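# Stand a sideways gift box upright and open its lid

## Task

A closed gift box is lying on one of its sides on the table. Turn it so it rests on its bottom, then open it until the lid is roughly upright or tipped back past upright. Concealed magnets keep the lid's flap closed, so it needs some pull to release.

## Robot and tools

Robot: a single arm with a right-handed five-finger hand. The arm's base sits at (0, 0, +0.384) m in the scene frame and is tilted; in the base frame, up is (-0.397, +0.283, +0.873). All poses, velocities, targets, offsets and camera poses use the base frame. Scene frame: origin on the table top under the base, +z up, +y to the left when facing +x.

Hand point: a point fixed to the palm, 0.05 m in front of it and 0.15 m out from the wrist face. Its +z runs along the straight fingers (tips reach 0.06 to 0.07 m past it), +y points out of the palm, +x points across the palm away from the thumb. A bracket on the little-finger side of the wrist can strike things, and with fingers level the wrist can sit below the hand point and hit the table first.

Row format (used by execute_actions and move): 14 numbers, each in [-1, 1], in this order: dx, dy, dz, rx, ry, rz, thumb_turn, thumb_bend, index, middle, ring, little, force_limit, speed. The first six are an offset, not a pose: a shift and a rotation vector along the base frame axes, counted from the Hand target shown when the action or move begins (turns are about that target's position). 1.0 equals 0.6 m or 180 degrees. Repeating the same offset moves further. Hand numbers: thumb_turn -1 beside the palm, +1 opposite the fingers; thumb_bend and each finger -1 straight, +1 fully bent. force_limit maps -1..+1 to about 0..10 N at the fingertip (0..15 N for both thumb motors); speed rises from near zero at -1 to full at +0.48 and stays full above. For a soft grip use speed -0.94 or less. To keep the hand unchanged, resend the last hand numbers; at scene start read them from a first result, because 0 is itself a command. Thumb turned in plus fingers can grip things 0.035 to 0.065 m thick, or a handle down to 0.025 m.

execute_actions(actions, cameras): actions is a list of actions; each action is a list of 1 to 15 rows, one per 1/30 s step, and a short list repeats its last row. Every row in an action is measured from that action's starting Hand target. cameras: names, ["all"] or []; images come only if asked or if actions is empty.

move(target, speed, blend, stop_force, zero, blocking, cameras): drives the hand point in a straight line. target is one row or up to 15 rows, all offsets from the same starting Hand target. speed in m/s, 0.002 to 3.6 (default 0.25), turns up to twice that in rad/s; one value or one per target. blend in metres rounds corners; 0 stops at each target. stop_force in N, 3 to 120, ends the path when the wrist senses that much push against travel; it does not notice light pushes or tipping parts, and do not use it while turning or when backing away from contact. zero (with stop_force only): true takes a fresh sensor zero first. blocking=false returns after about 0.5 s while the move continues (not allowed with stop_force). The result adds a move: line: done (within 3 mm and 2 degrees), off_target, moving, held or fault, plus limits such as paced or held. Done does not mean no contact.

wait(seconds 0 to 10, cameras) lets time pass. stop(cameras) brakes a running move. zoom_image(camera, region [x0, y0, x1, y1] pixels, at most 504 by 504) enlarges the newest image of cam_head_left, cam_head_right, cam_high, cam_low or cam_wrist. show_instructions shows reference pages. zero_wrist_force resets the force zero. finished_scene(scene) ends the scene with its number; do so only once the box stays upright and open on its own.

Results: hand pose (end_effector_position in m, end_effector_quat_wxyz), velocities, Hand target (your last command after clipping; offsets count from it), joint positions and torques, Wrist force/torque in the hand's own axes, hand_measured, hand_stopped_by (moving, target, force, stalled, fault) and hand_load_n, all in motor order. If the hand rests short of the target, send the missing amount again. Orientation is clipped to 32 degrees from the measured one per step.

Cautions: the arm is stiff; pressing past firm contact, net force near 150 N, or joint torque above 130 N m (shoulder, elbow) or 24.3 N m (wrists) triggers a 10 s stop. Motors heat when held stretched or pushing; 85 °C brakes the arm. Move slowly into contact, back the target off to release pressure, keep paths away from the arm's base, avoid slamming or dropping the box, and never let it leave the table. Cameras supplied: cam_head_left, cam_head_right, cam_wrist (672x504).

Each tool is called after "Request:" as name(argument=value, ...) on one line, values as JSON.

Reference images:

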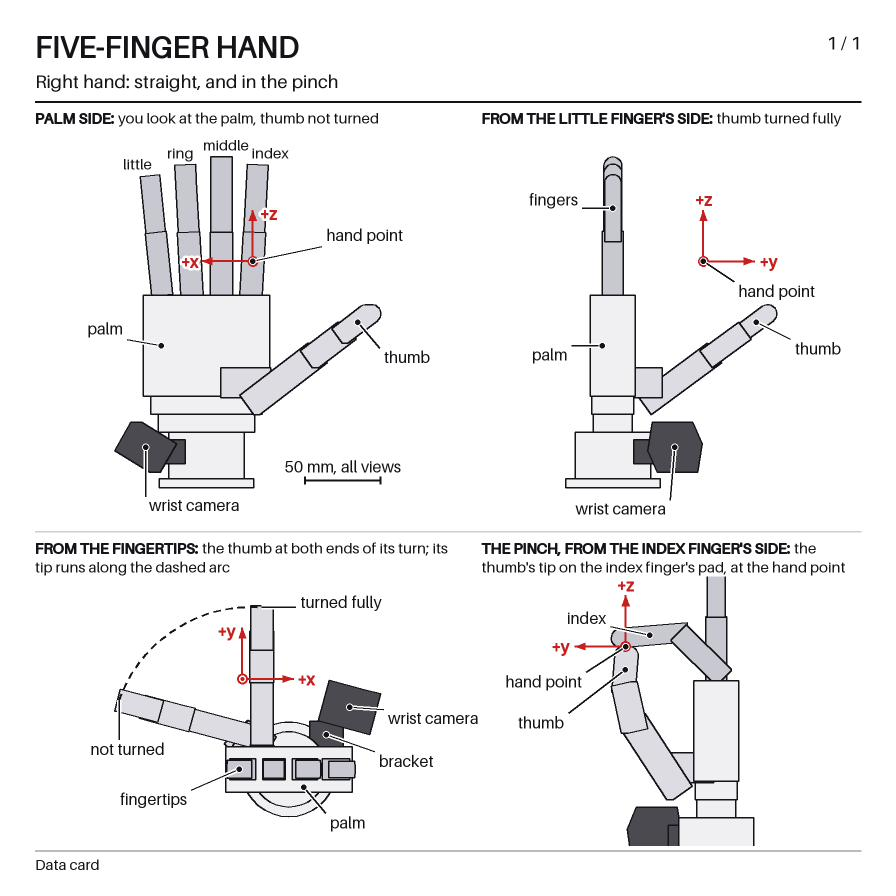

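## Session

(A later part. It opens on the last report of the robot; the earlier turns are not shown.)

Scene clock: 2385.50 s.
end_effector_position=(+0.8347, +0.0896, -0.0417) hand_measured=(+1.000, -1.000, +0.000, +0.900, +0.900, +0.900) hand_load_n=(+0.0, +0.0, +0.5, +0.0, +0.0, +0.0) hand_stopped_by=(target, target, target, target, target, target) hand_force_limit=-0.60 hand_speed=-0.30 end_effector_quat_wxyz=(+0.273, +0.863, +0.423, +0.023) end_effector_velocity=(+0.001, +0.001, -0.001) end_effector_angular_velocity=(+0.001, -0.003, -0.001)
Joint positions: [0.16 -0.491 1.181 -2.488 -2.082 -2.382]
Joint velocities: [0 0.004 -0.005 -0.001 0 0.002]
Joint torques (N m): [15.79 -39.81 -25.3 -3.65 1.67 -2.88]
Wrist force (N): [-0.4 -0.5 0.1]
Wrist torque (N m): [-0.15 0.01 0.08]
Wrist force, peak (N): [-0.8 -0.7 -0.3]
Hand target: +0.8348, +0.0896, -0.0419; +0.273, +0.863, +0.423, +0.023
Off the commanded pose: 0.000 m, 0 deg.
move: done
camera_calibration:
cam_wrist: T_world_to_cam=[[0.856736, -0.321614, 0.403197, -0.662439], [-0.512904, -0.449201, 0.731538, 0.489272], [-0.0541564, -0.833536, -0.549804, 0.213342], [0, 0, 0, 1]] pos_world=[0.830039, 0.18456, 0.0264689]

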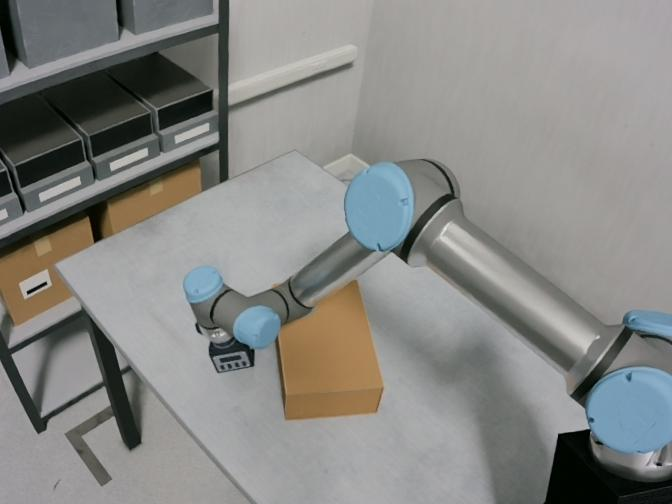

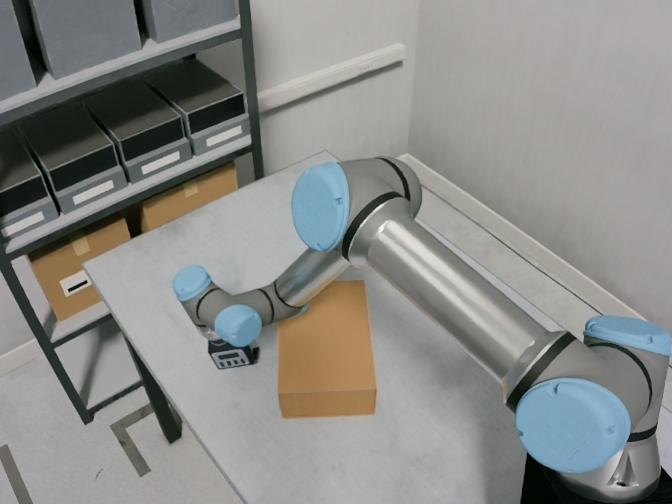

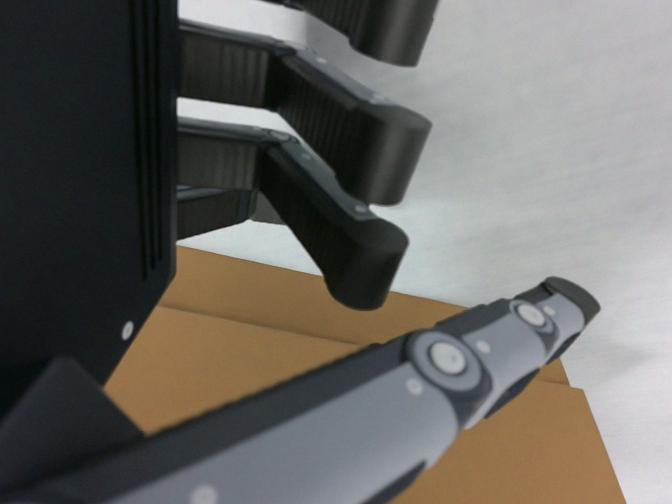

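Request:
move(target=[[-0.03798,-0.05477,0.00052,0,0,0,1,-1,0,0.9,0.9,0.9,-0.6,-0.3]], speed=0.05, cameras=["all"])

Request:
zoom_image(camera="cam_head_right", region=[200, 280, 340, 440])

Request:
zoom_image(camera="cam_wrist", region=[170, 150, 420, 350])

Scene clock: 2397.13 s.
end_effector_position=(+0.8121, +0.0568, -0.0416) hand_measured=(+1.000, -1.000, +0.000, +0.900, +0.900, +0.900) hand_load_n=(+0.0, +0.0, +0.0, +0.0, +0.0, +0.0) hand_stopped_by=(target, target, target, target, target, target) hand_force_limit=-0.60 hand_speed=-0.30 end_effector_quat_wxyz=(+0.273, +0.863, +0.423, +0.023)
Joint positions: [0.122 -0.546 1.313 -2.585 -2.073 -2.425]
Joint torques (N m): [13.87 -60.63 2.45 -3.6 1.59 -2.88]
Wrist force (N): [-0.4 -0.6 0.0]
Wrist torque (N m): [-0.12 0.03 0.06]
Wrist force, peak (N): [-1.0 -0.5 -0.2]
Hand target: +0.8120, +0.0567, -0.0416; +0.273, +0.863, +0.423, +0.023
Off the commanded pose: 0.000 m, 0 deg.
move: done
camera_calibration:
cam_wrist: T_world_to_cam=[[0.856752, -0.321667, 0.40312, -0.65371], [-0.512866, -0.449171, 0.731582, 0.462764], [-0.0542561, -0.833532, -0.549801, 0.184968], [0, 0, 0, 1]] pos_world=[0.807439, 0.15176, 0.0266692]

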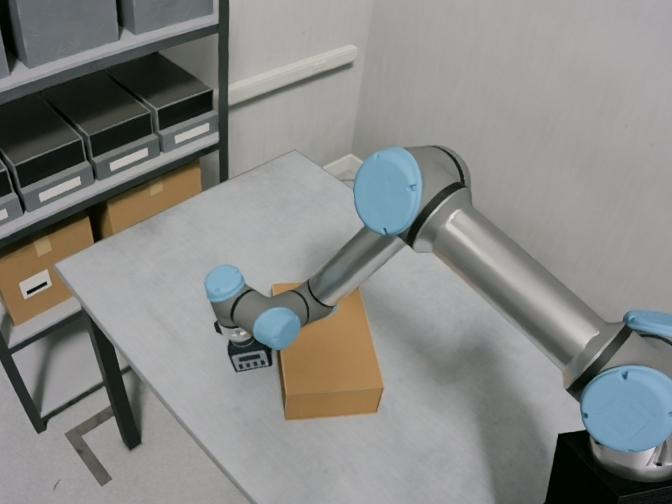

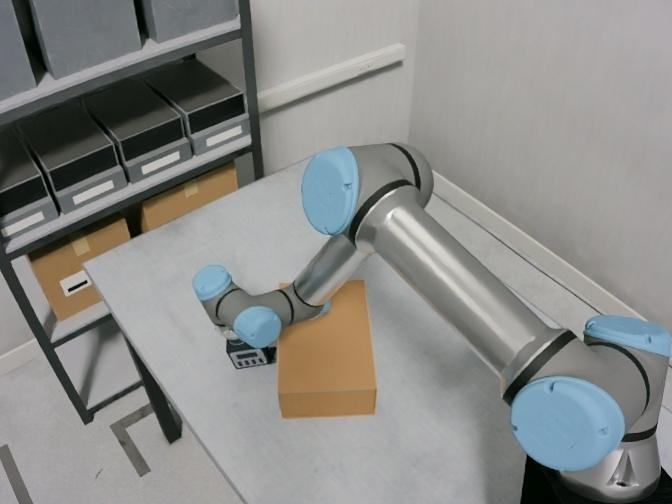

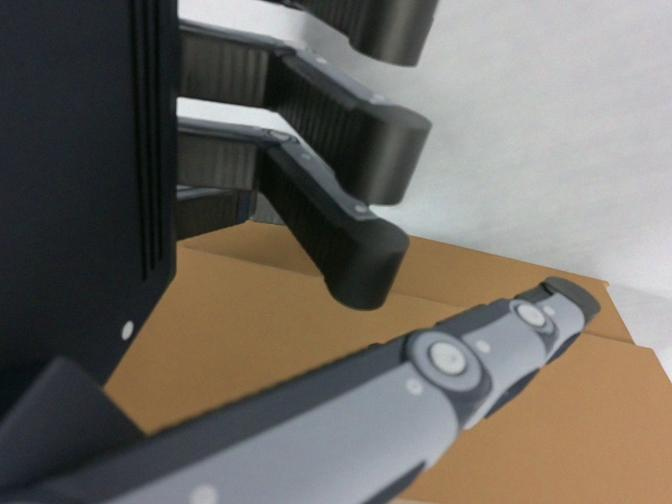

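Scaled by 3.150 from the camera's 672x504 image, which has a finer 960x720 frame.

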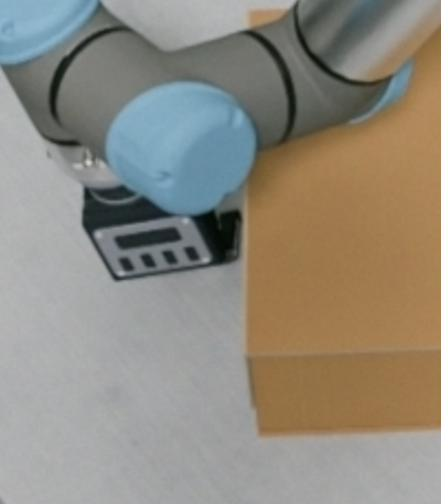

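Scaled by 2.016 from the camera's 672x504 image, which has a finer 960x720 frame.

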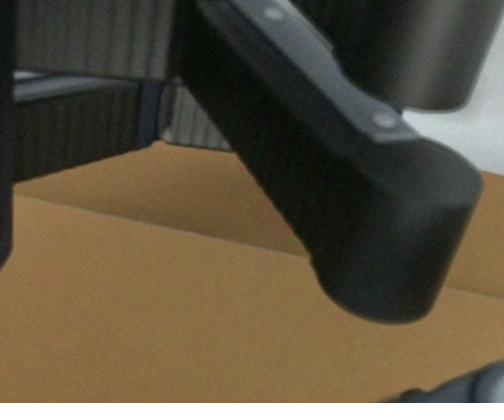

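Request:
move(target=[[-0.0114,-0.01643,0.00016,0,0,0,1,-1,0,0.9,0.9,0.9,-0.6,-0.3]], speed=0.004, stop_force=3, cameras=["all"])

Request:
zoom_image(camera="cam_wrist", region=[170, 150, 420, 350])

Request:
zoom_image(camera="cam_head_right", region=[210, 320, 300, 420])

Scene clock: 2408.30 s.
end_effector_position=(+0.8052, +0.0469, -0.0415) hand_measured=(+1.000, -1.000, +0.000, +0.900, +0.900, +0.900) hand_load_n=(+0.0, +0.0, -0.5, +0.0, +0.0, +0.0) hand_stopped_by=(target, target, target, target, target, target) hand_force_limit=-0.60 hand_speed=-0.30 end_effector_quat_wxyz=(+0.273, +0.863, +0.423, +0.023)
Joint positions: [0.109 -0.562 1.35 -2.613 -2.07 -2.438]
Joint torques (N m): [13.59 -60.08 3.68 -3.33 1.29 -2.72]
Wrist force (N): [0.9 0.0 -0.2]
Wrist torque (N m): [-0.07 0.04 0.10]
Wrist force, peak (N): [1.5 -0.4 -0.3]
Hand target: +0.8052, +0.0469, -0.0415; +0.273, +0.863, +0.423, +0.023
Off the commanded pose: 0.000 m, 0 deg.
move: done
camera_calibration:
cam_wrist: T_world_to_cam=[[0.856736, -0.321614, 0.403197, -0.650966], [-0.512904, -0.449201, 0.731538, 0.454645], [-0.0541564, -0.833536, -0.549804, 0.176229], [0, 0, 0, 1]] pos_world=[0.800439, 0.14176, 0.0267689]

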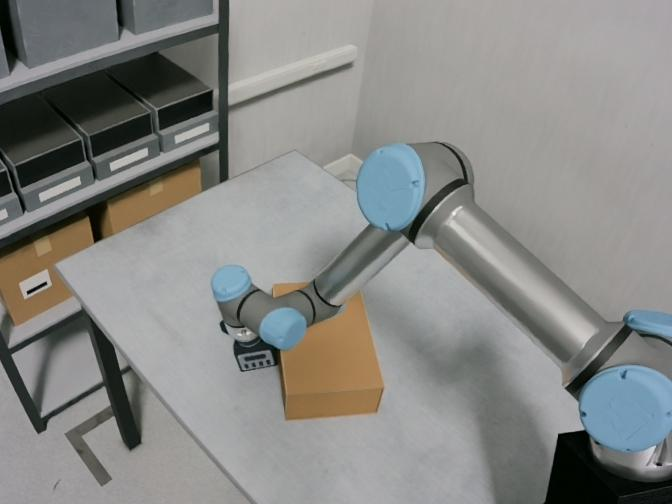

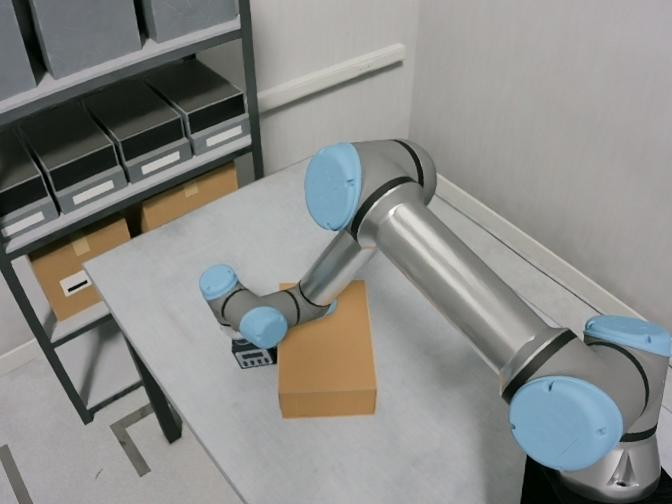

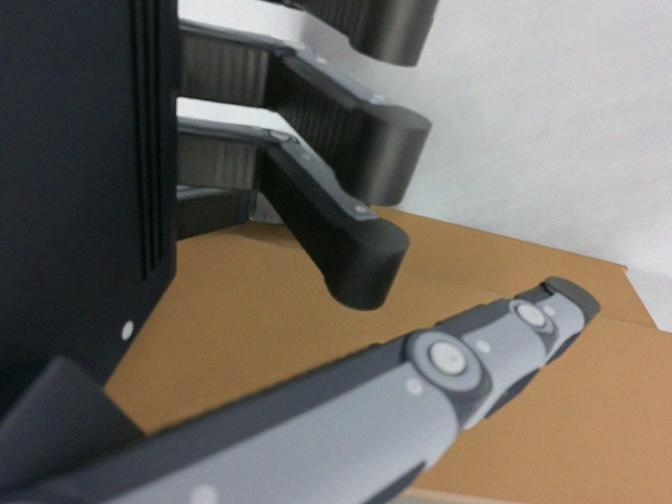

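Scaled by 2.016 from the camera's 672x504 image, which has a finer 960x720 frame.

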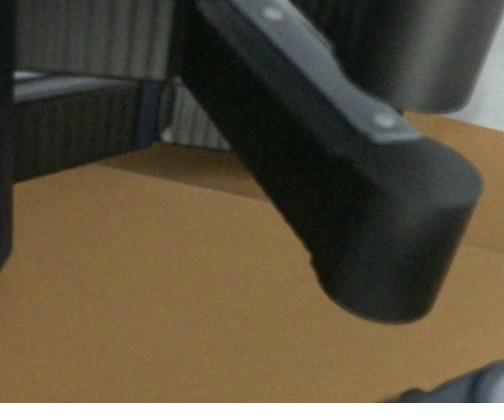

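Scaled by 5.040 from the camera's 672x504 image, which has a finer 960x720 frame.

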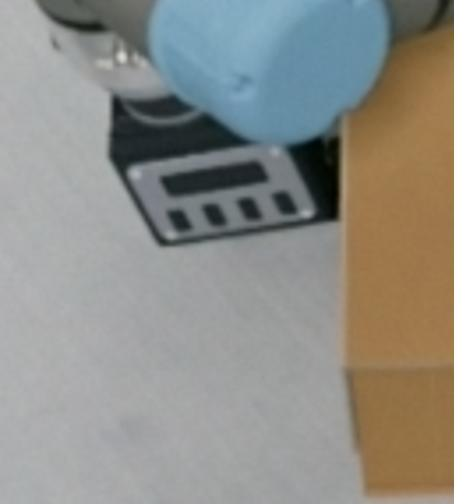

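Request:
move(target=[[-0.00529,0.00378,0.01164,0,0,0,1,-1,0,0.9,0.9,0.9,-0.6,-0.3]], speed=0.004, stop_force=6)

Scene clock: 2419.43 s.
end_effector_position=(+0.8020, +0.0491, -0.0345) hand_measured=(+1.000, -1.000, +0.000, +0.900, +0.900, +0.900) hand_load_n=(+0.0, +0.0, +0.5, +0.0, +0.0, +0.0) hand_stopped_by=(target, target, target, target, target, target) hand_force_limit=-0.60 hand_speed=-0.30 end_effector_quat_wxyz=(+0.273, +0.863, +0.423, +0.023)
Joint positions: [0.113 -0.578 1.362 -2.607 -2.071 -2.434]
Joint torques (N m): [26.58 -60.14 2.88 0.05 -2.53 2.73]
Wrist force (N): [0.1 -0.2 0.3]
Wrist torque (N m): [-0.09 0.04 0.02]
Wrist force, peak (N): [1.7 -0.6 0.8]
Hand target: +0.8020, +0.0491, -0.0345; +0.273, +0.863, +0.423, +0.023
Off the commanded pose: 0.000 m, 0 deg.
move: done

Request:
move(target=[[-0.00397,0.00284,0.00873,0,0,0,1,-1,0,0.9,0.9,0.9,-0.6,-0.3]], speed=0.004, stop_force=6, cameras=["all"])

Request:
zoom_image(camera="cam_wrist", region=[170, 130, 420, 330])

Scene clock: 2426.17 s.
end_effector_position=(+0.7996, +0.0508, -0.0293) hand_measured=(+1.000, -1.000, +0.000, +0.900, +0.900, +0.900) hand_load_n=(+0.0, -0.5, +0.5, +0.0, +0.5, +0.0) hand_stopped_by=(target, target, target, target, target, target) hand_force_limit=-0.60 hand_speed=-0.30 end_effector_quat_wxyz=(+0.273, +0.863, +0.423, +0.023)
Joint positions: [0.116 -0.59 1.371 -2.602 -2.072 -2.431]
Joint torques (N m): [25.92 -61.03 3.47 0.11 -2.71 2.5]
Wrist force (N): [0.8 -0.3 0.7]
Wrist torque (N m): [-0.10 0.06 0.05]
Wrist force, peak (N): [1.5 -0.6 0.9]
Hand target: +0.7996, +0.0508, -0.0293; +0.273, +0.863, +0.423, +0.023
Off the commanded pose: 0.000 m, 0 deg.
move: done
camera_calibration:
cam_wrist: T_world_to_cam=[[0.856736, -0.321614, 0.403197, -0.649886], [-0.512904, -0.449201, 0.731538, 0.444696], [-0.0541564, -0.833536, -0.549804, 0.185972], [0, 0, 0, 1]] pos_world=[0.794939, 0.14576, 0.0389689]

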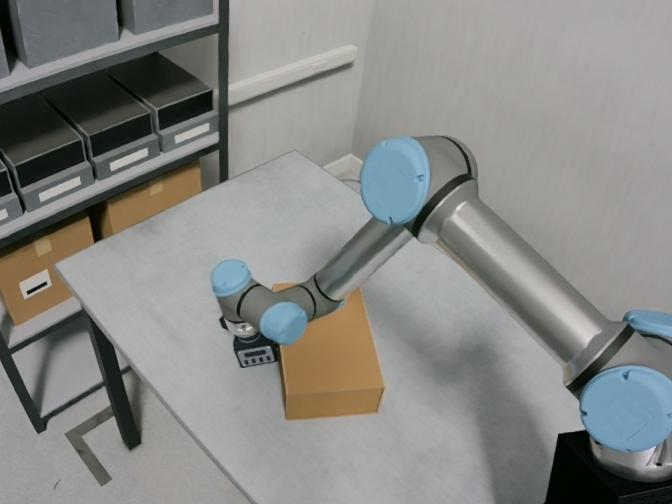

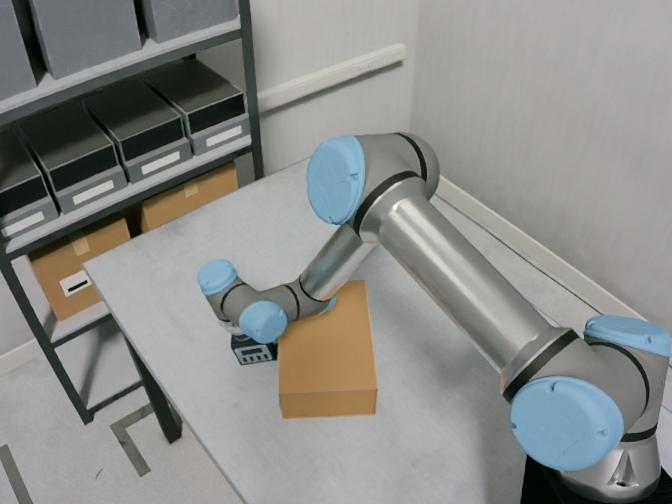

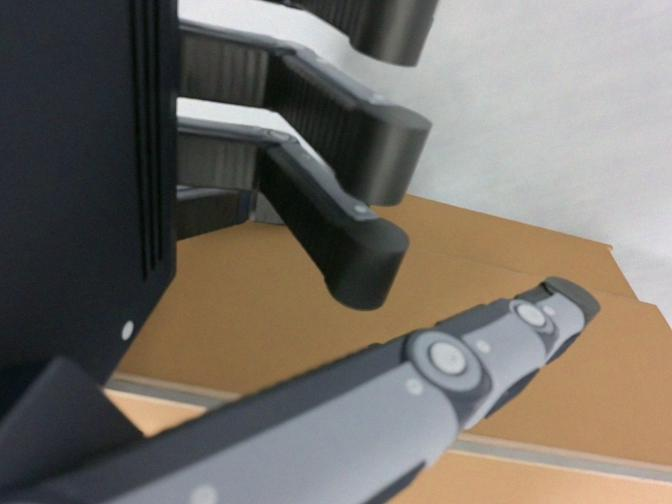

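Scaled by 2.016 from the camera's 672x504 image, which has a finer 960x720 frame.

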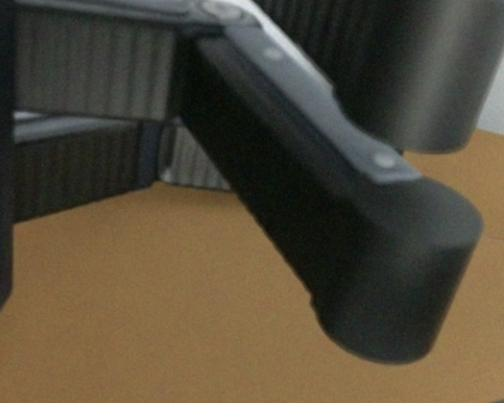

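Request:
move(target=[[0.03798,0.05477,-0.00052,0,0,0,1,-1,0.1,0.1,0.1,0.1,-0.6,-0.3]], speed=0.05)

Request:
move(target=[[-0.01452,0.00972,-0.03707,0.07979,-0.07834,-0.09621,1,-0.1,0.1,0.1,0.1,0.1,-0.6,-0.5]], speed=0.1, cameras=["all"])

Scene clock: 2590.67 s.
end_effector_position=(+0.8224, +0.0836, -0.0296) hand_measured=(+1.000, -1.000, +0.100, +0.100, +0.100, +0.100) hand_load_n=(+0.0, +0.0, +0.0, +0.0, +0.0, +0.0) hand_stopped_by=(target, target, target, target, target, target) hand_force_limit=-0.60 hand_speed=-0.30 end_effector_quat_wxyz=(+0.273, +0.863, +0.423, +0.023)
Joint positions: [0.155 -0.536 1.243 -2.507 -2.081 -2.388]
Joint torques (N m): [28.35 -40.13 -25.15 -0.12 -2.33 2.59]
Wrist force (N): [-0.3 -0.3 0.0]
Wrist torque (N m): [-0.10 -0.01 -0.01]
Wrist force, peak (N): [1.3 -0.7 1.2]
Hand target: +0.8224, +0.0837, -0.0296; +0.273, +0.863, +0.423, +0.023
Off the commanded pose: 0.000 m, 0 deg.
move: done

Scene clock: 2593.53 s.
end_effector_position=(+0.8137, +0.0895, -0.0518) hand_measured=(+1.000, -0.100, +0.100, +0.100, +0.100, +0.100) hand_load_n=(+0.0, +0.0, +0.0, +0.0, +0.0, +0.0) hand_stopped_by=(target, target, target, target, target, target) hand_force_limit=-0.60 hand_speed=-0.50 end_effector_quat_wxyz=(+0.214, +0.935, +0.247, +0.140) end_effector_velocity=(+0.000, +0.000, +0.000) end_effector_angular_velocity=(+0.003, -0.004, -0.005)
Joint positions: [0.139 -0.523 1.271 -2.668 -1.959 -2.018]
Joint velocities: [0 0 0 -0.003 0.001 0.005]
Joint torques (N m): [14.76 -39.34 1.68 -3.85 1.99 2.56]
Wrist force (N): [-0.4 -0.5 -0.5]
Wrist torque (N m): [-0.13 0.04 -0.02]
Wrist force, peak (N): [-0.7 -0.5 -0.4]
Hand target: +0.8137, +0.0895, -0.0518; +0.214, +0.935, +0.247, +0.140
Off the commanded pose: 0.000 m, 0 deg.
move: done
camera_calibration:
cam_wrist: T_world_to_cam=[[0.598463, -0.65539, 0.460767, -0.397385], [-0.792574, -0.400408, 0.459892, 0.69487], [-0.116913, -0.64042, -0.759074, 0.229469], [0, 0, 0, 1]] pos_world=[0.815384, 0.164746, 0.037721]

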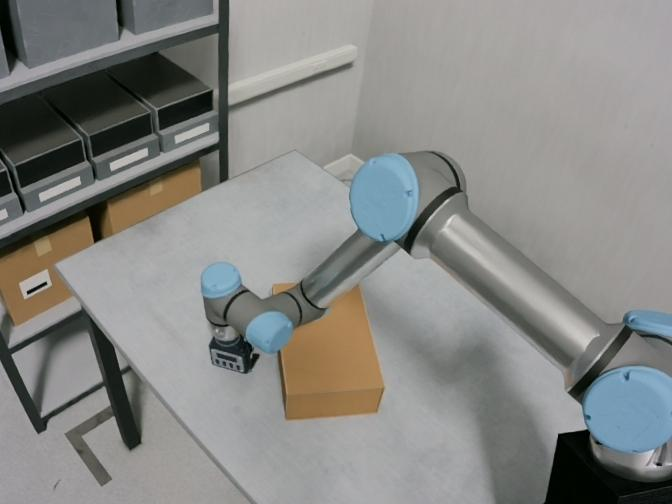

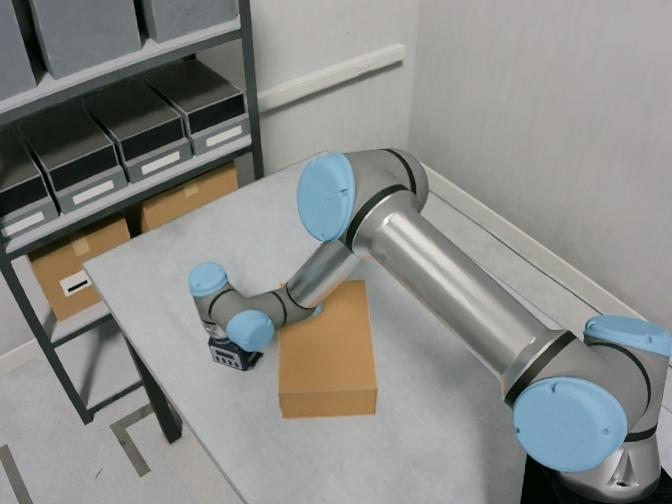

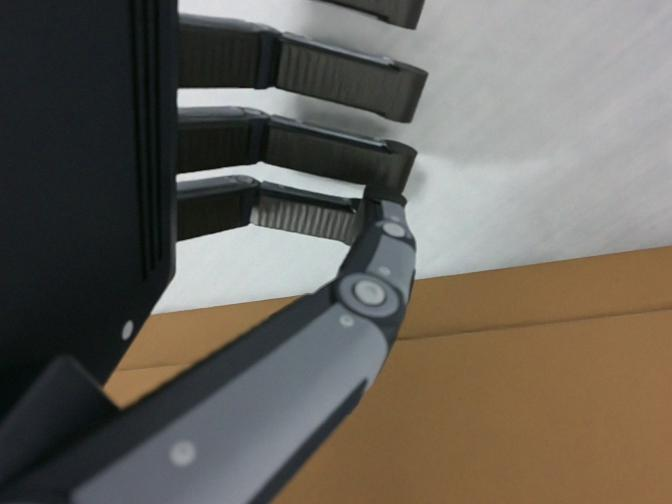

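Request:
execute_actions(actions=[], cameras=["all"])

Scene clock: 2645.23 s.
end_effector_position=(+0.8137, +0.0895, -0.0518) hand_measured=(+1.000, -0.100, +0.100, +0.100, +0.100, +0.100) hand_load_n=(+0.0, +0.0, +0.0, +0.5, +0.0, +0.0) hand_stopped_by=(target, target, target, target, target, target) hand_force_limit=-0.60 hand_speed=-0.50 end_effector_quat_wxyz=(+0.214, +0.935, +0.247, +0.140)
Joint positions: [0.139 -0.523 1.271 -2.668 -1.959 -2.017]
Joint velocities: within noise
Joint torques (N m): [14.68 -38.64 2.7 -3.72 1.76 2.63]
Wrist force (N): [-0.4 -0.3 -0.3]
Wrist torque (N m): [-0.10 0.03 -0.02]
Wrist force, peak (N): [-0.9 -0.3 -0.3]
Hand target: +0.8137, +0.0895, -0.0518; +0.214, +0.935, +0.247, +0.140
Off the commanded pose: 0.000 m, 0 deg.
camera_calibration:
cam_wrist: T_world_to_cam=[[0.598127, -0.655729, 0.460722, -0.397052], [-0.792827, -0.400296, 0.459552, 0.69507], [-0.116917, -0.640143, -0.759307, 0.229434], [0, 0, 0, 1]] pos_world=[0.815383, 0.164746, 0.0377198]

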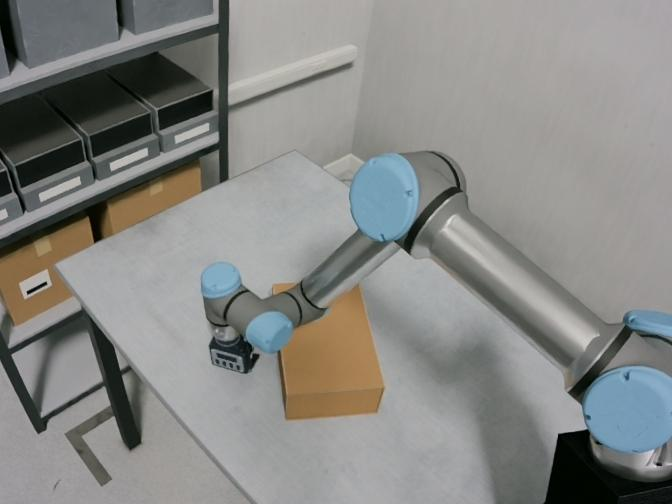

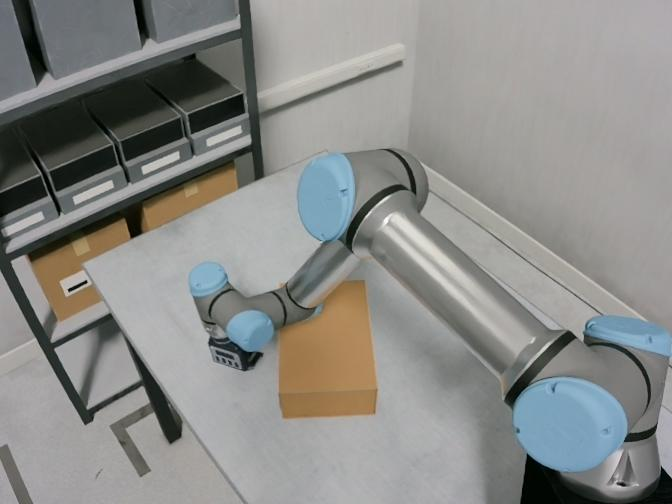

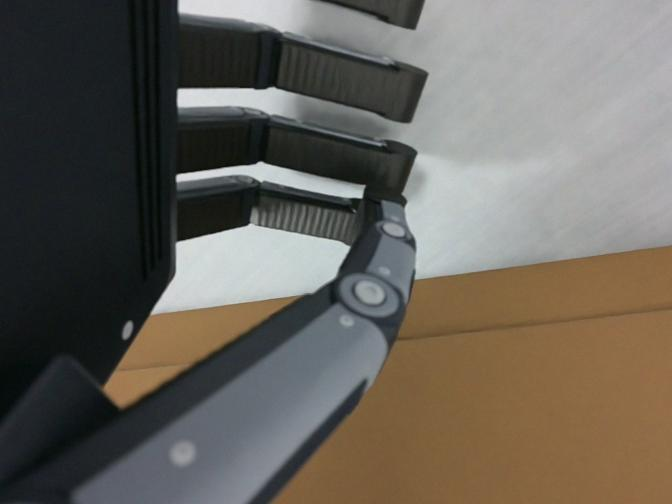

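Request:
zoom_image(camera="cam_wrist", region=[300, 150, 672, 420])

Scaled by 1.355 from the camera's 672x504 image, which has a finer 960x720 frame.

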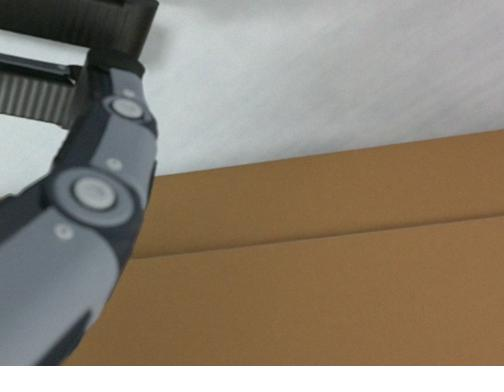

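Request:
move(target=[[-0.017, -0.0288, -0.0042, 0, 0, 0, 1, -0.1, 0.1, 0.1, 0.1, 0.1, -0.6, -0.5], [-0.038, -0.0590, -0.0038, 0, 0, 0, 1, -0.1, 0.1, 0.1, 0.1, 0.1, -0.6, -0.5]], speed=[0.015, 0.005], stop_force=3, cameras=["cam_wrist"])

Scene clock: 2717.17 s.
end_effector_position=(+0.7909, +0.0541, -0.0541) hand_measured=(+1.000, -0.100, +0.100, +0.100, +0.100, +0.100) hand_load_n=(+0.0, +0.0, +0.5, +0.0, +0.0, +0.0) hand_stopped_by=(target, target, target, target, target, target) hand_force_limit=-0.60 hand_speed=-0.50 end_effector_quat_wxyz=(+0.214, +0.935, +0.247, +0.140)
Joint positions: [0.094 -0.572 1.397 -2.762 -1.943 -2.062]
Joint torques (N m): [14 -60.13 2.74 -3.85 1.83 -2.92]
Wrist force (N): [-0.6 -0.3 -0.1]
Wrist torque (N m): [-0.10 0.06 0.09]
Wrist force, peak (N): [-1.0 -0.6 0.0]
Hand target: +0.7909, +0.0541, -0.0541; +0.214, +0.935, +0.247, +0.140
Off the commanded pose: 0.000 m, 0 deg.
move: done
camera_calibration:
cam_wrist: T_world_to_cam=[[0.598127, -0.655729, 0.460722, -0.405568], [-0.792827, -0.400296, 0.459552, 0.66388], [-0.116917, -0.640143, -0.759307, 0.202361], [0, 0, 0, 1]] pos_world=[0.792583, 0.129346, 0.0354198]
Images, in order (width x height): cam_wrist 672x504.

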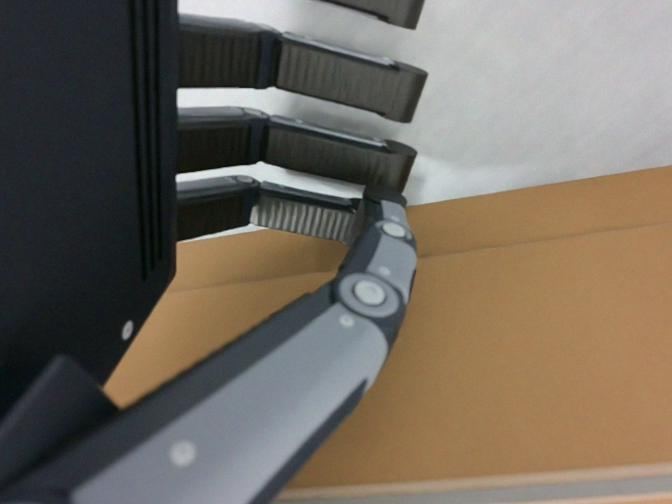

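Request:
move(target=[-0.0143, -0.0205, 0.0002, 0, 0, 0, 1, -0.1, 0.1, 0.1, 0.1, 0.1, -0.6, -0.5], speed=0.004, stop_force=3, cameras=["cam_wrist"])

Scene clock: 2729.37 s.
end_effector_position=(+0.7823, +0.0418, -0.0540) hand_measured=(+1.000, -0.100, +0.100, +0.100, +0.100, +0.100) hand_load_n=(+0.0, +0.0, +0.0, +0.0, +0.0, +0.0) hand_stopped_by=(target, target, target, target, target, target) hand_force_limit=-0.60 hand_speed=-0.50 end_effector_quat_wxyz=(+0.214, +0.935, +0.247, +0.140)
Joint positions: [0.078 -0.589 1.44 -2.794 -1.937 -2.078]
Joint torques (N m): [12.75 -58.77 4.98 -3.65 1.6 -2.84]
Wrist force (N): [0.8 -1.5 0.6]
Wrist torque (N m): [-0.17 0.08 0.08]
Wrist force, peak (N): [1.4 -1.6 0.2]
Hand target: +0.7823, +0.0418, -0.0540; +0.214, +0.935, +0.247, +0.140
Off the commanded pose: 0.000 m, 0 deg.
move: done
camera_calibration:
cam_wrist: T_world_to_cam=[[0.598127, -0.655729, 0.460722, -0.408641], [-0.792827, -0.400296, 0.459552, 0.652126], [-0.116917, -0.640143, -0.759307, 0.193645], [0, 0, 0, 1]] pos_world=[0.784083, 0.117046, 0.0356198]
Images, in order (width x height): cam_wrist 672x504.

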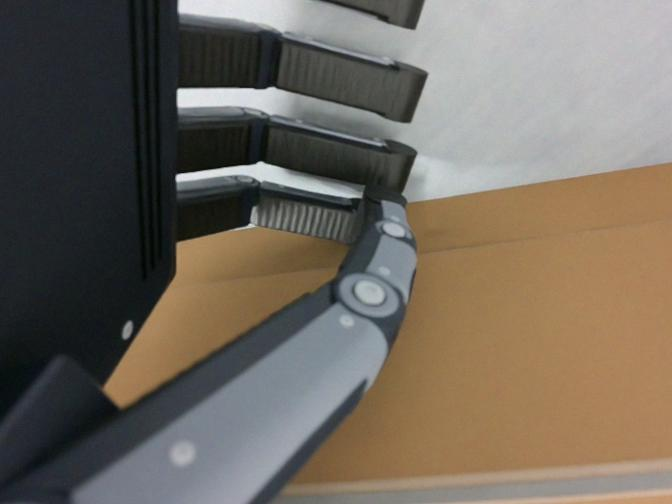

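Request:
move(target=[-0.0075, 0.0064, 0.0175, 0, 0, 0, 1, -0.1, 0.1, 0.1, 0.1, 0.1, -0.6, -0.5], speed=0.004, stop_force=6, cameras=["cam_wrist", "cam_head_left"])

Scene clock: 2750.27 s.
end_effector_position=(+0.7778, +0.0457, -0.0435) hand_measured=(+1.000, -0.100, +0.100, +0.100, +0.100, +0.100) hand_load_n=(+0.0, +0.0, +3.5, +0.0, +0.0, +0.0) hand_stopped_by=(target, target, target, target, target, target) hand_force_limit=-0.60 hand_speed=-0.50 end_effector_quat_wxyz=(+0.214, +0.935, +0.247, +0.140)
Joint positions: [0.084 -0.614 1.456 -2.783 -1.939 -2.072]
Joint torques (N m): [25.56 -60.53 3.8 -0.41 -2.64 2.55]
Wrist force (N): [0.1 -1.0 2.0]
Wrist torque (N m): [-0.15 0.13 -0.02]
Wrist force, peak (N): [0.3 -1.2 3.0]
Hand target: +0.7778, +0.0457, -0.0435; +0.214, +0.935, +0.247, +0.140
Off the commanded pose: 0.000 m, 0 deg.
move: done
camera_calibration:
cam_wrist: T_world_to_cam=[[0.598127, -0.655729, 0.460722, -0.408295], [-0.792827, -0.400296, 0.459552, 0.645254], [-0.116917, -0.640143, -0.759307, 0.203524], [0, 0, 0, 1]] pos_world=[0.779583, 0.120846, 0.0461198]
Images, in order (width x height): cam_head_left 672x504, cam_wrist 672x504.

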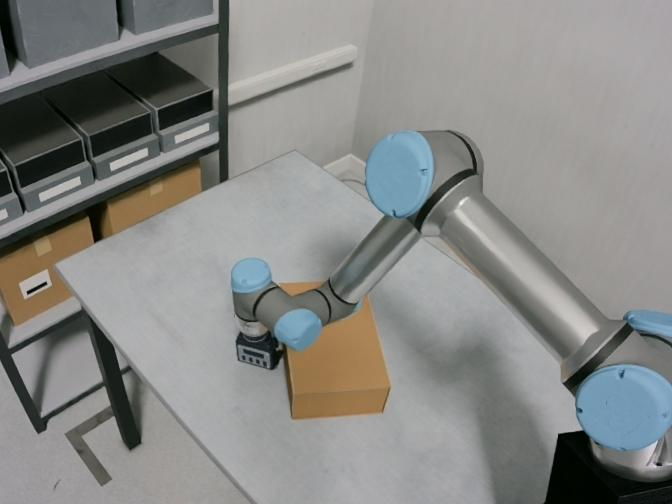

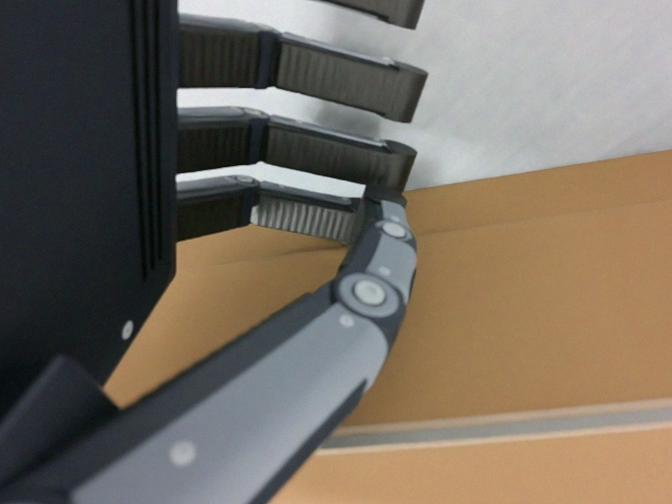

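Request:
zoom_image(camera="cam_wrist", region=[300, 150, 672, 504])

Request:
zoom_image(camera="cam_head_left", region=[200, 240, 420, 440])

Scaled by 1.355 from the camera's 672x504 image, which has a finer 960x720 frame.

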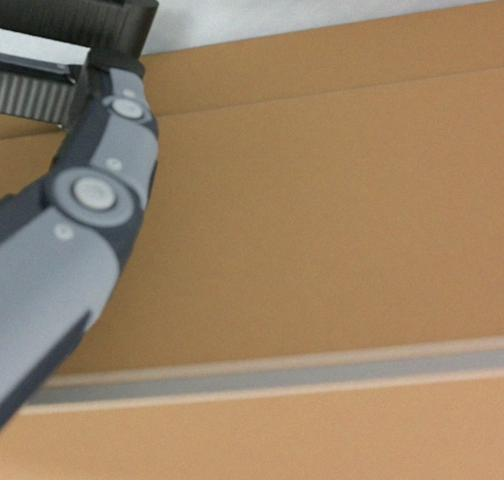

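Scaled by 2.291 from the camera's 672x504 image, which has a finer 960x720 frame.

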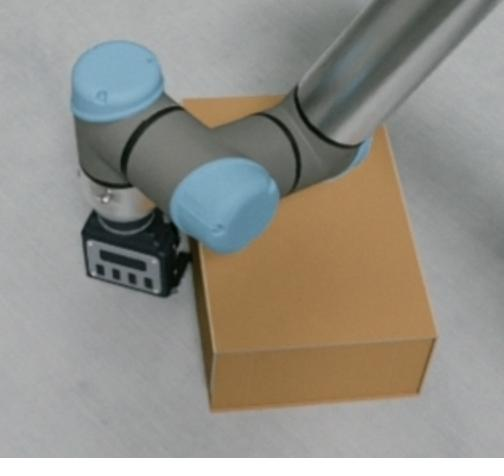

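Request:
move(target=[0.0015, 0.0051, 0.0029, 0, 0, 0, 1, -0.1, 0.1, 0.1, 0.1, 0.1, -0.6, -0.5], speed=0.003, cameras=["cam_wrist"])

Scene clock: 2786.87 s.
end_effector_position=(+0.7787, +0.0487, -0.0418) hand_measured=(+1.000, -0.100, +0.100, +0.100, +0.100, +0.100) hand_load_n=(+0.0, +0.0, +0.0, +0.0, +0.0, +0.0) hand_stopped_by=(target, target, target, target, target, target) hand_force_limit=-0.60 hand_speed=-0.50 end_effector_quat_wxyz=(+0.214, +0.935, +0.247, +0.140)
Joint positions: [0.088 -0.614 1.451 -2.776 -1.941 -2.068]
Joint torques (N m): [26.38 -59.58 -21.71 -0.38 -2.18 2.44]
Wrist force (N): [-0.8 -0.6 0.3]
Wrist torque (N m): [-0.19 0.07 -0.01]
Wrist force, peak (N): [0.3 -1.2 3.1]
Hand target: +0.7787, +0.0487, -0.0417; +0.214, +0.935, +0.247, +0.140
Off the commanded pose: 0.000 m, 0 deg.
move: done
camera_calibration:
cam_wrist: T_world_to_cam=[[0.598127, -0.655729, 0.460722, -0.40759], [-0.792827, -0.400296, 0.459552, 0.646308], [-0.116917, -0.640143, -0.759307, 0.206829], [0, 0, 0, 1]] pos_world=[0.780383, 0.123846, 0.0478198]
Images, in order (width x height): cam_wrist 672x504.

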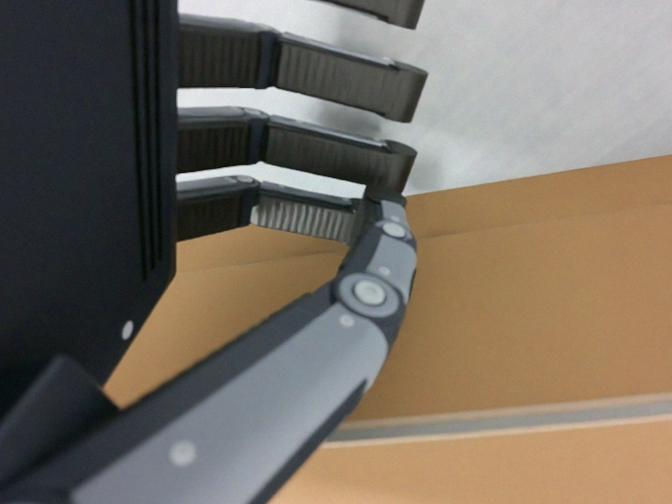

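Request:
move(target=[[0.038, 0.0548, -0.0005, 0, 0, 0, 1, -0.1, 0.1, 0.1, 0.1, 0.1, -0.6, -0.5], [-0.1425, 0.1790, -0.1038, 0, 0, 0, 1, -0.1, 0.1, 0.1, 0.1, 0.1, -0.6, -0.5]], speed=0.1, cameras=["cam_wrist", "cam_head_left"])

Scene clock: 2904.40 s.
end_effector_position=(+0.6934, +0.1560, -0.1039) hand_measured=(+1.000, -0.100, +0.100, +0.100, +0.100, +0.100) hand_load_n=(+0.0, +0.0, +0.0, +0.0, +0.0, +0.0) hand_stopped_by=(target, target, target, target, target, target) hand_force_limit=-0.60 hand_speed=-0.50 end_effector_quat_wxyz=(+0.214, +0.935, +0.247, +0.140)
Joint positions: [0.265 -0.573 1.581 -2.877 -1.999 -1.886]
Joint torques (N m): [26.67 -33.99 5.45 -3.79 -2.3 2.5]
Wrist force (N): [-0.7 -0.5 0.1]
Wrist torque (N m): [-0.14 0.07 0.00]
Wrist force, peak (N): [-1.1 -1.1 -0.1]
Hand target: +0.6932, +0.1561, -0.1040; +0.214, +0.935, +0.247, +0.140
Off the commanded pose: 0.000 m, 0 deg.
move: done
camera_calibration:
cam_wrist: T_world_to_cam=[[0.598127, -0.655729, 0.460722, -0.257547], [-0.792827, -0.400296, 0.459552, 0.650335], [-0.116917, -0.640143, -0.759307, 0.21839], [0, 0, 0, 1]] pos_world=[0.695183, 0.231246, -0.0143802]
Images, in order (width x height): cam_head_left 672x504, cam_wrist 672x504.

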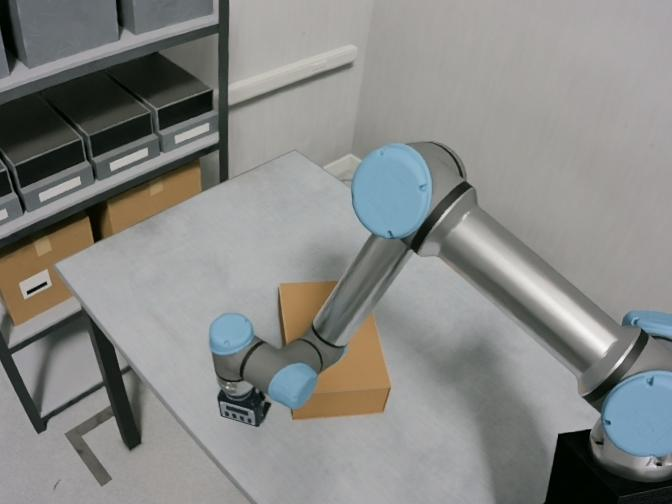

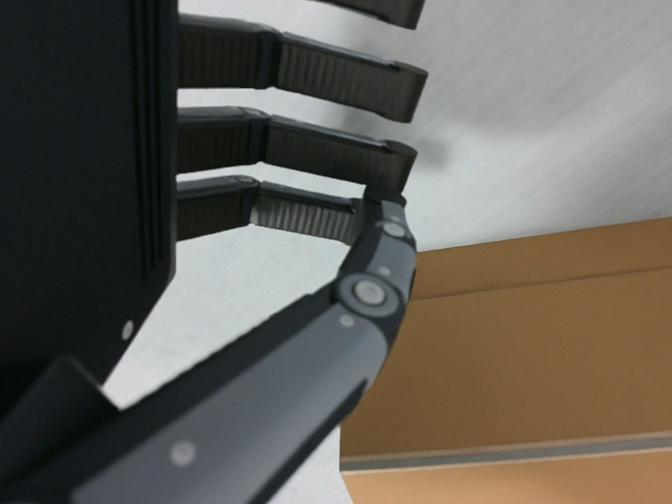

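Request:
move(target=[-0.06, 0.0412, -0.0406, 0, 0, 0, 1, -0.1, 0.1, 0.1, 0.1, 0.1, -0.6, -0.5], speed=0.1, cameras=["cam_wrist"])

Request:
zoom_image(camera="cam_wrist", region=[400, 200, 672, 404])

Request:
zoom_image(camera="cam_wrist", region=[400, 380, 560, 500])

Scene clock: 2911.73 s.
end_effector_position=(+0.6575, +0.1807, -0.1282) hand_measured=(+1.000, -0.100, +0.100, +0.100, +0.100, +0.100) hand_load_n=(+0.0, +0.0, +0.0, +0.0, +0.0, +0.0) hand_stopped_by=(target, target, target, target, target, target) hand_force_limit=-0.60 hand_speed=-0.50 end_effector_quat_wxyz=(+0.214, +0.935, +0.247, +0.140) end_effector_velocity=(-0.002, +0.002, -0.001) end_effector_angular_velocity=(+0.001, -0.001, -0.001)
Joint positions: [0.318 -0.553 1.637 -2.929 -2.014 -1.831]
Joint velocities: [0.004 0.001 0.002 -0.003 -0.001 0.005]
Joint torques (N m): [27.66 -30.81 6.97 -3.59 -2.15 2.59]
Wrist force (N): [-0.7 -0.3 0.0]
Wrist torque (N m): [-0.11 0.09 -0.01]
Wrist force, peak (N): [-1.0 -0.9 -0.3]
Hand target: +0.6572, +0.1809, -0.1284; +0.214, +0.935, +0.247, +0.140
Off the commanded pose: 0.000 m, 0 deg.
move: done
camera_calibration:
cam_wrist: T_world_to_cam=[[0.598127, -0.655729, 0.460722, -0.208623], [-0.792827, -0.400296, 0.459552, 0.642848], [-0.116917, -0.640143, -0.759307, 0.211542], [0, 0, 0, 1]] pos_world=[0.659183, 0.255946, -0.0386802]
Images, in order (width x height): cam_wrist 672x504.

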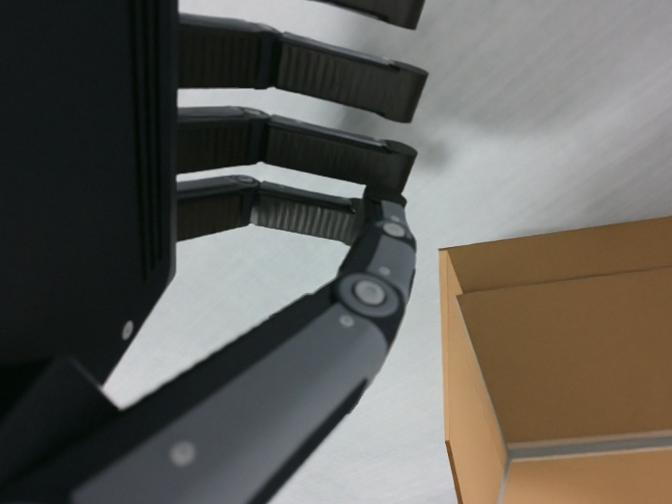

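Scaled by 1.853 from the camera's 672x504 image, which has a finer 960x720 frame.

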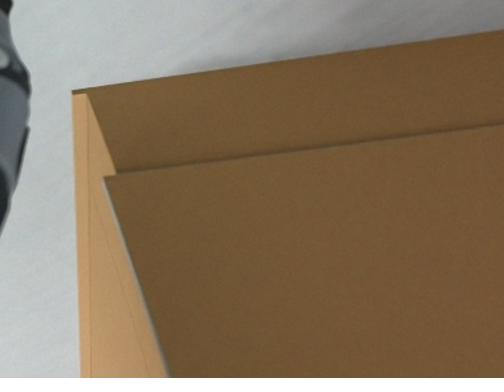

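Scaled by 3.150 from the camera's 672x504 image, which has a finer 960x720 frame.

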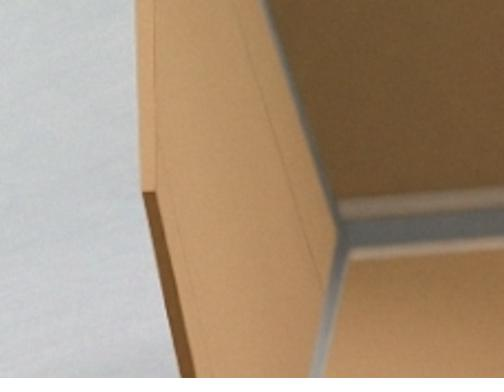

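Request:
move(target=[[-0.0463, 0.0331, 0.1019, -0.0551, 0.0394, 0.1213, 1, -1, -1, -1, -1, -0.6, -0.6, -0.5], [-0.1508, -0.1660, 0.1190, -0.0551, 0.0394, 0.1213, 1, -1, -1, -1, -1, -0.6, -0.6, -0.5]], speed=0.1, cameras=["cam_wrist", "cam_head_left"])

Scene clock: 3181.77 s.
end_effector_position=(+0.5668, +0.0814, -0.0570) hand_measured=(+1.000, -1.000, -1.000, -1.000, -1.000, -0.600) hand_load_n=(+0.0, +0.0, +0.0, +0.0, +0.0, +0.0) hand_stopped_by=(target, target, target, target, target, target) hand_force_limit=-0.60 hand_speed=-0.50 end_effector_quat_wxyz=(+0.247, +0.856, +0.443, +0.098)
Joint positions: [0.187 -0.815 2.145 -3.256 -1.985 -2.414]
Joint torques (N m): [9.35 -46.93 15.07 -3.77 1.88 -3.13]
Wrist force (N): [-0.6 -0.3 0.1]
Wrist torque (N m): [-0.14 0.05 0.10]
Wrist force, peak (N): [-1.2 -0.7 0.6]
Hand target: +0.5667, +0.0813, -0.0570; +0.247, +0.856, +0.443, +0.098
Off the commanded pose: 0.000 m, 0 deg.
move: done
camera_calibration:
cam_wrist: T_world_to_cam=[[0.840069, -0.296868, 0.454041, -0.419103], [-0.538086, -0.56231, 0.62791, 0.376834], [0.0689053, -0.771801, -0.63212, 0.104141], [0, 0, 0, 1]] pos_world=[0.547669, 0.167855, 0.0195013]
Images, in order (width x height): cam_head_left 672x504, cam_wrist 672x504.

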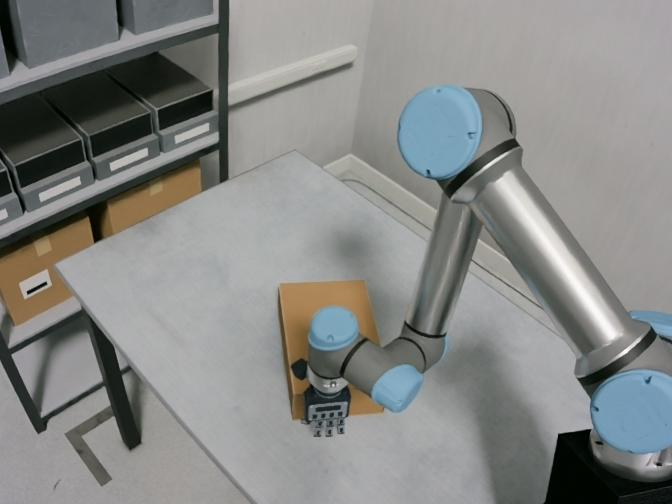

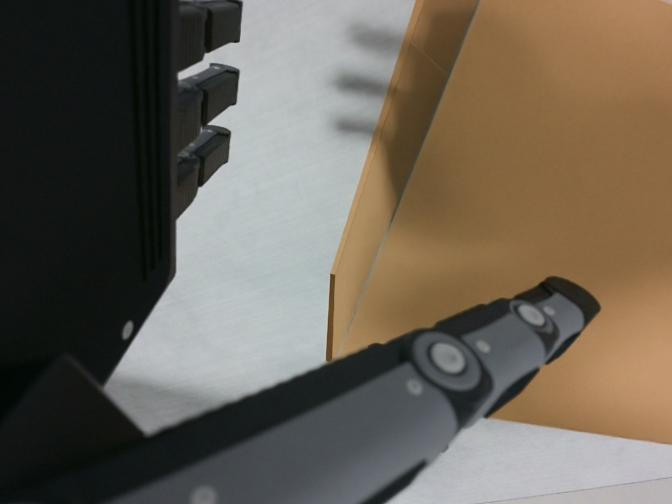

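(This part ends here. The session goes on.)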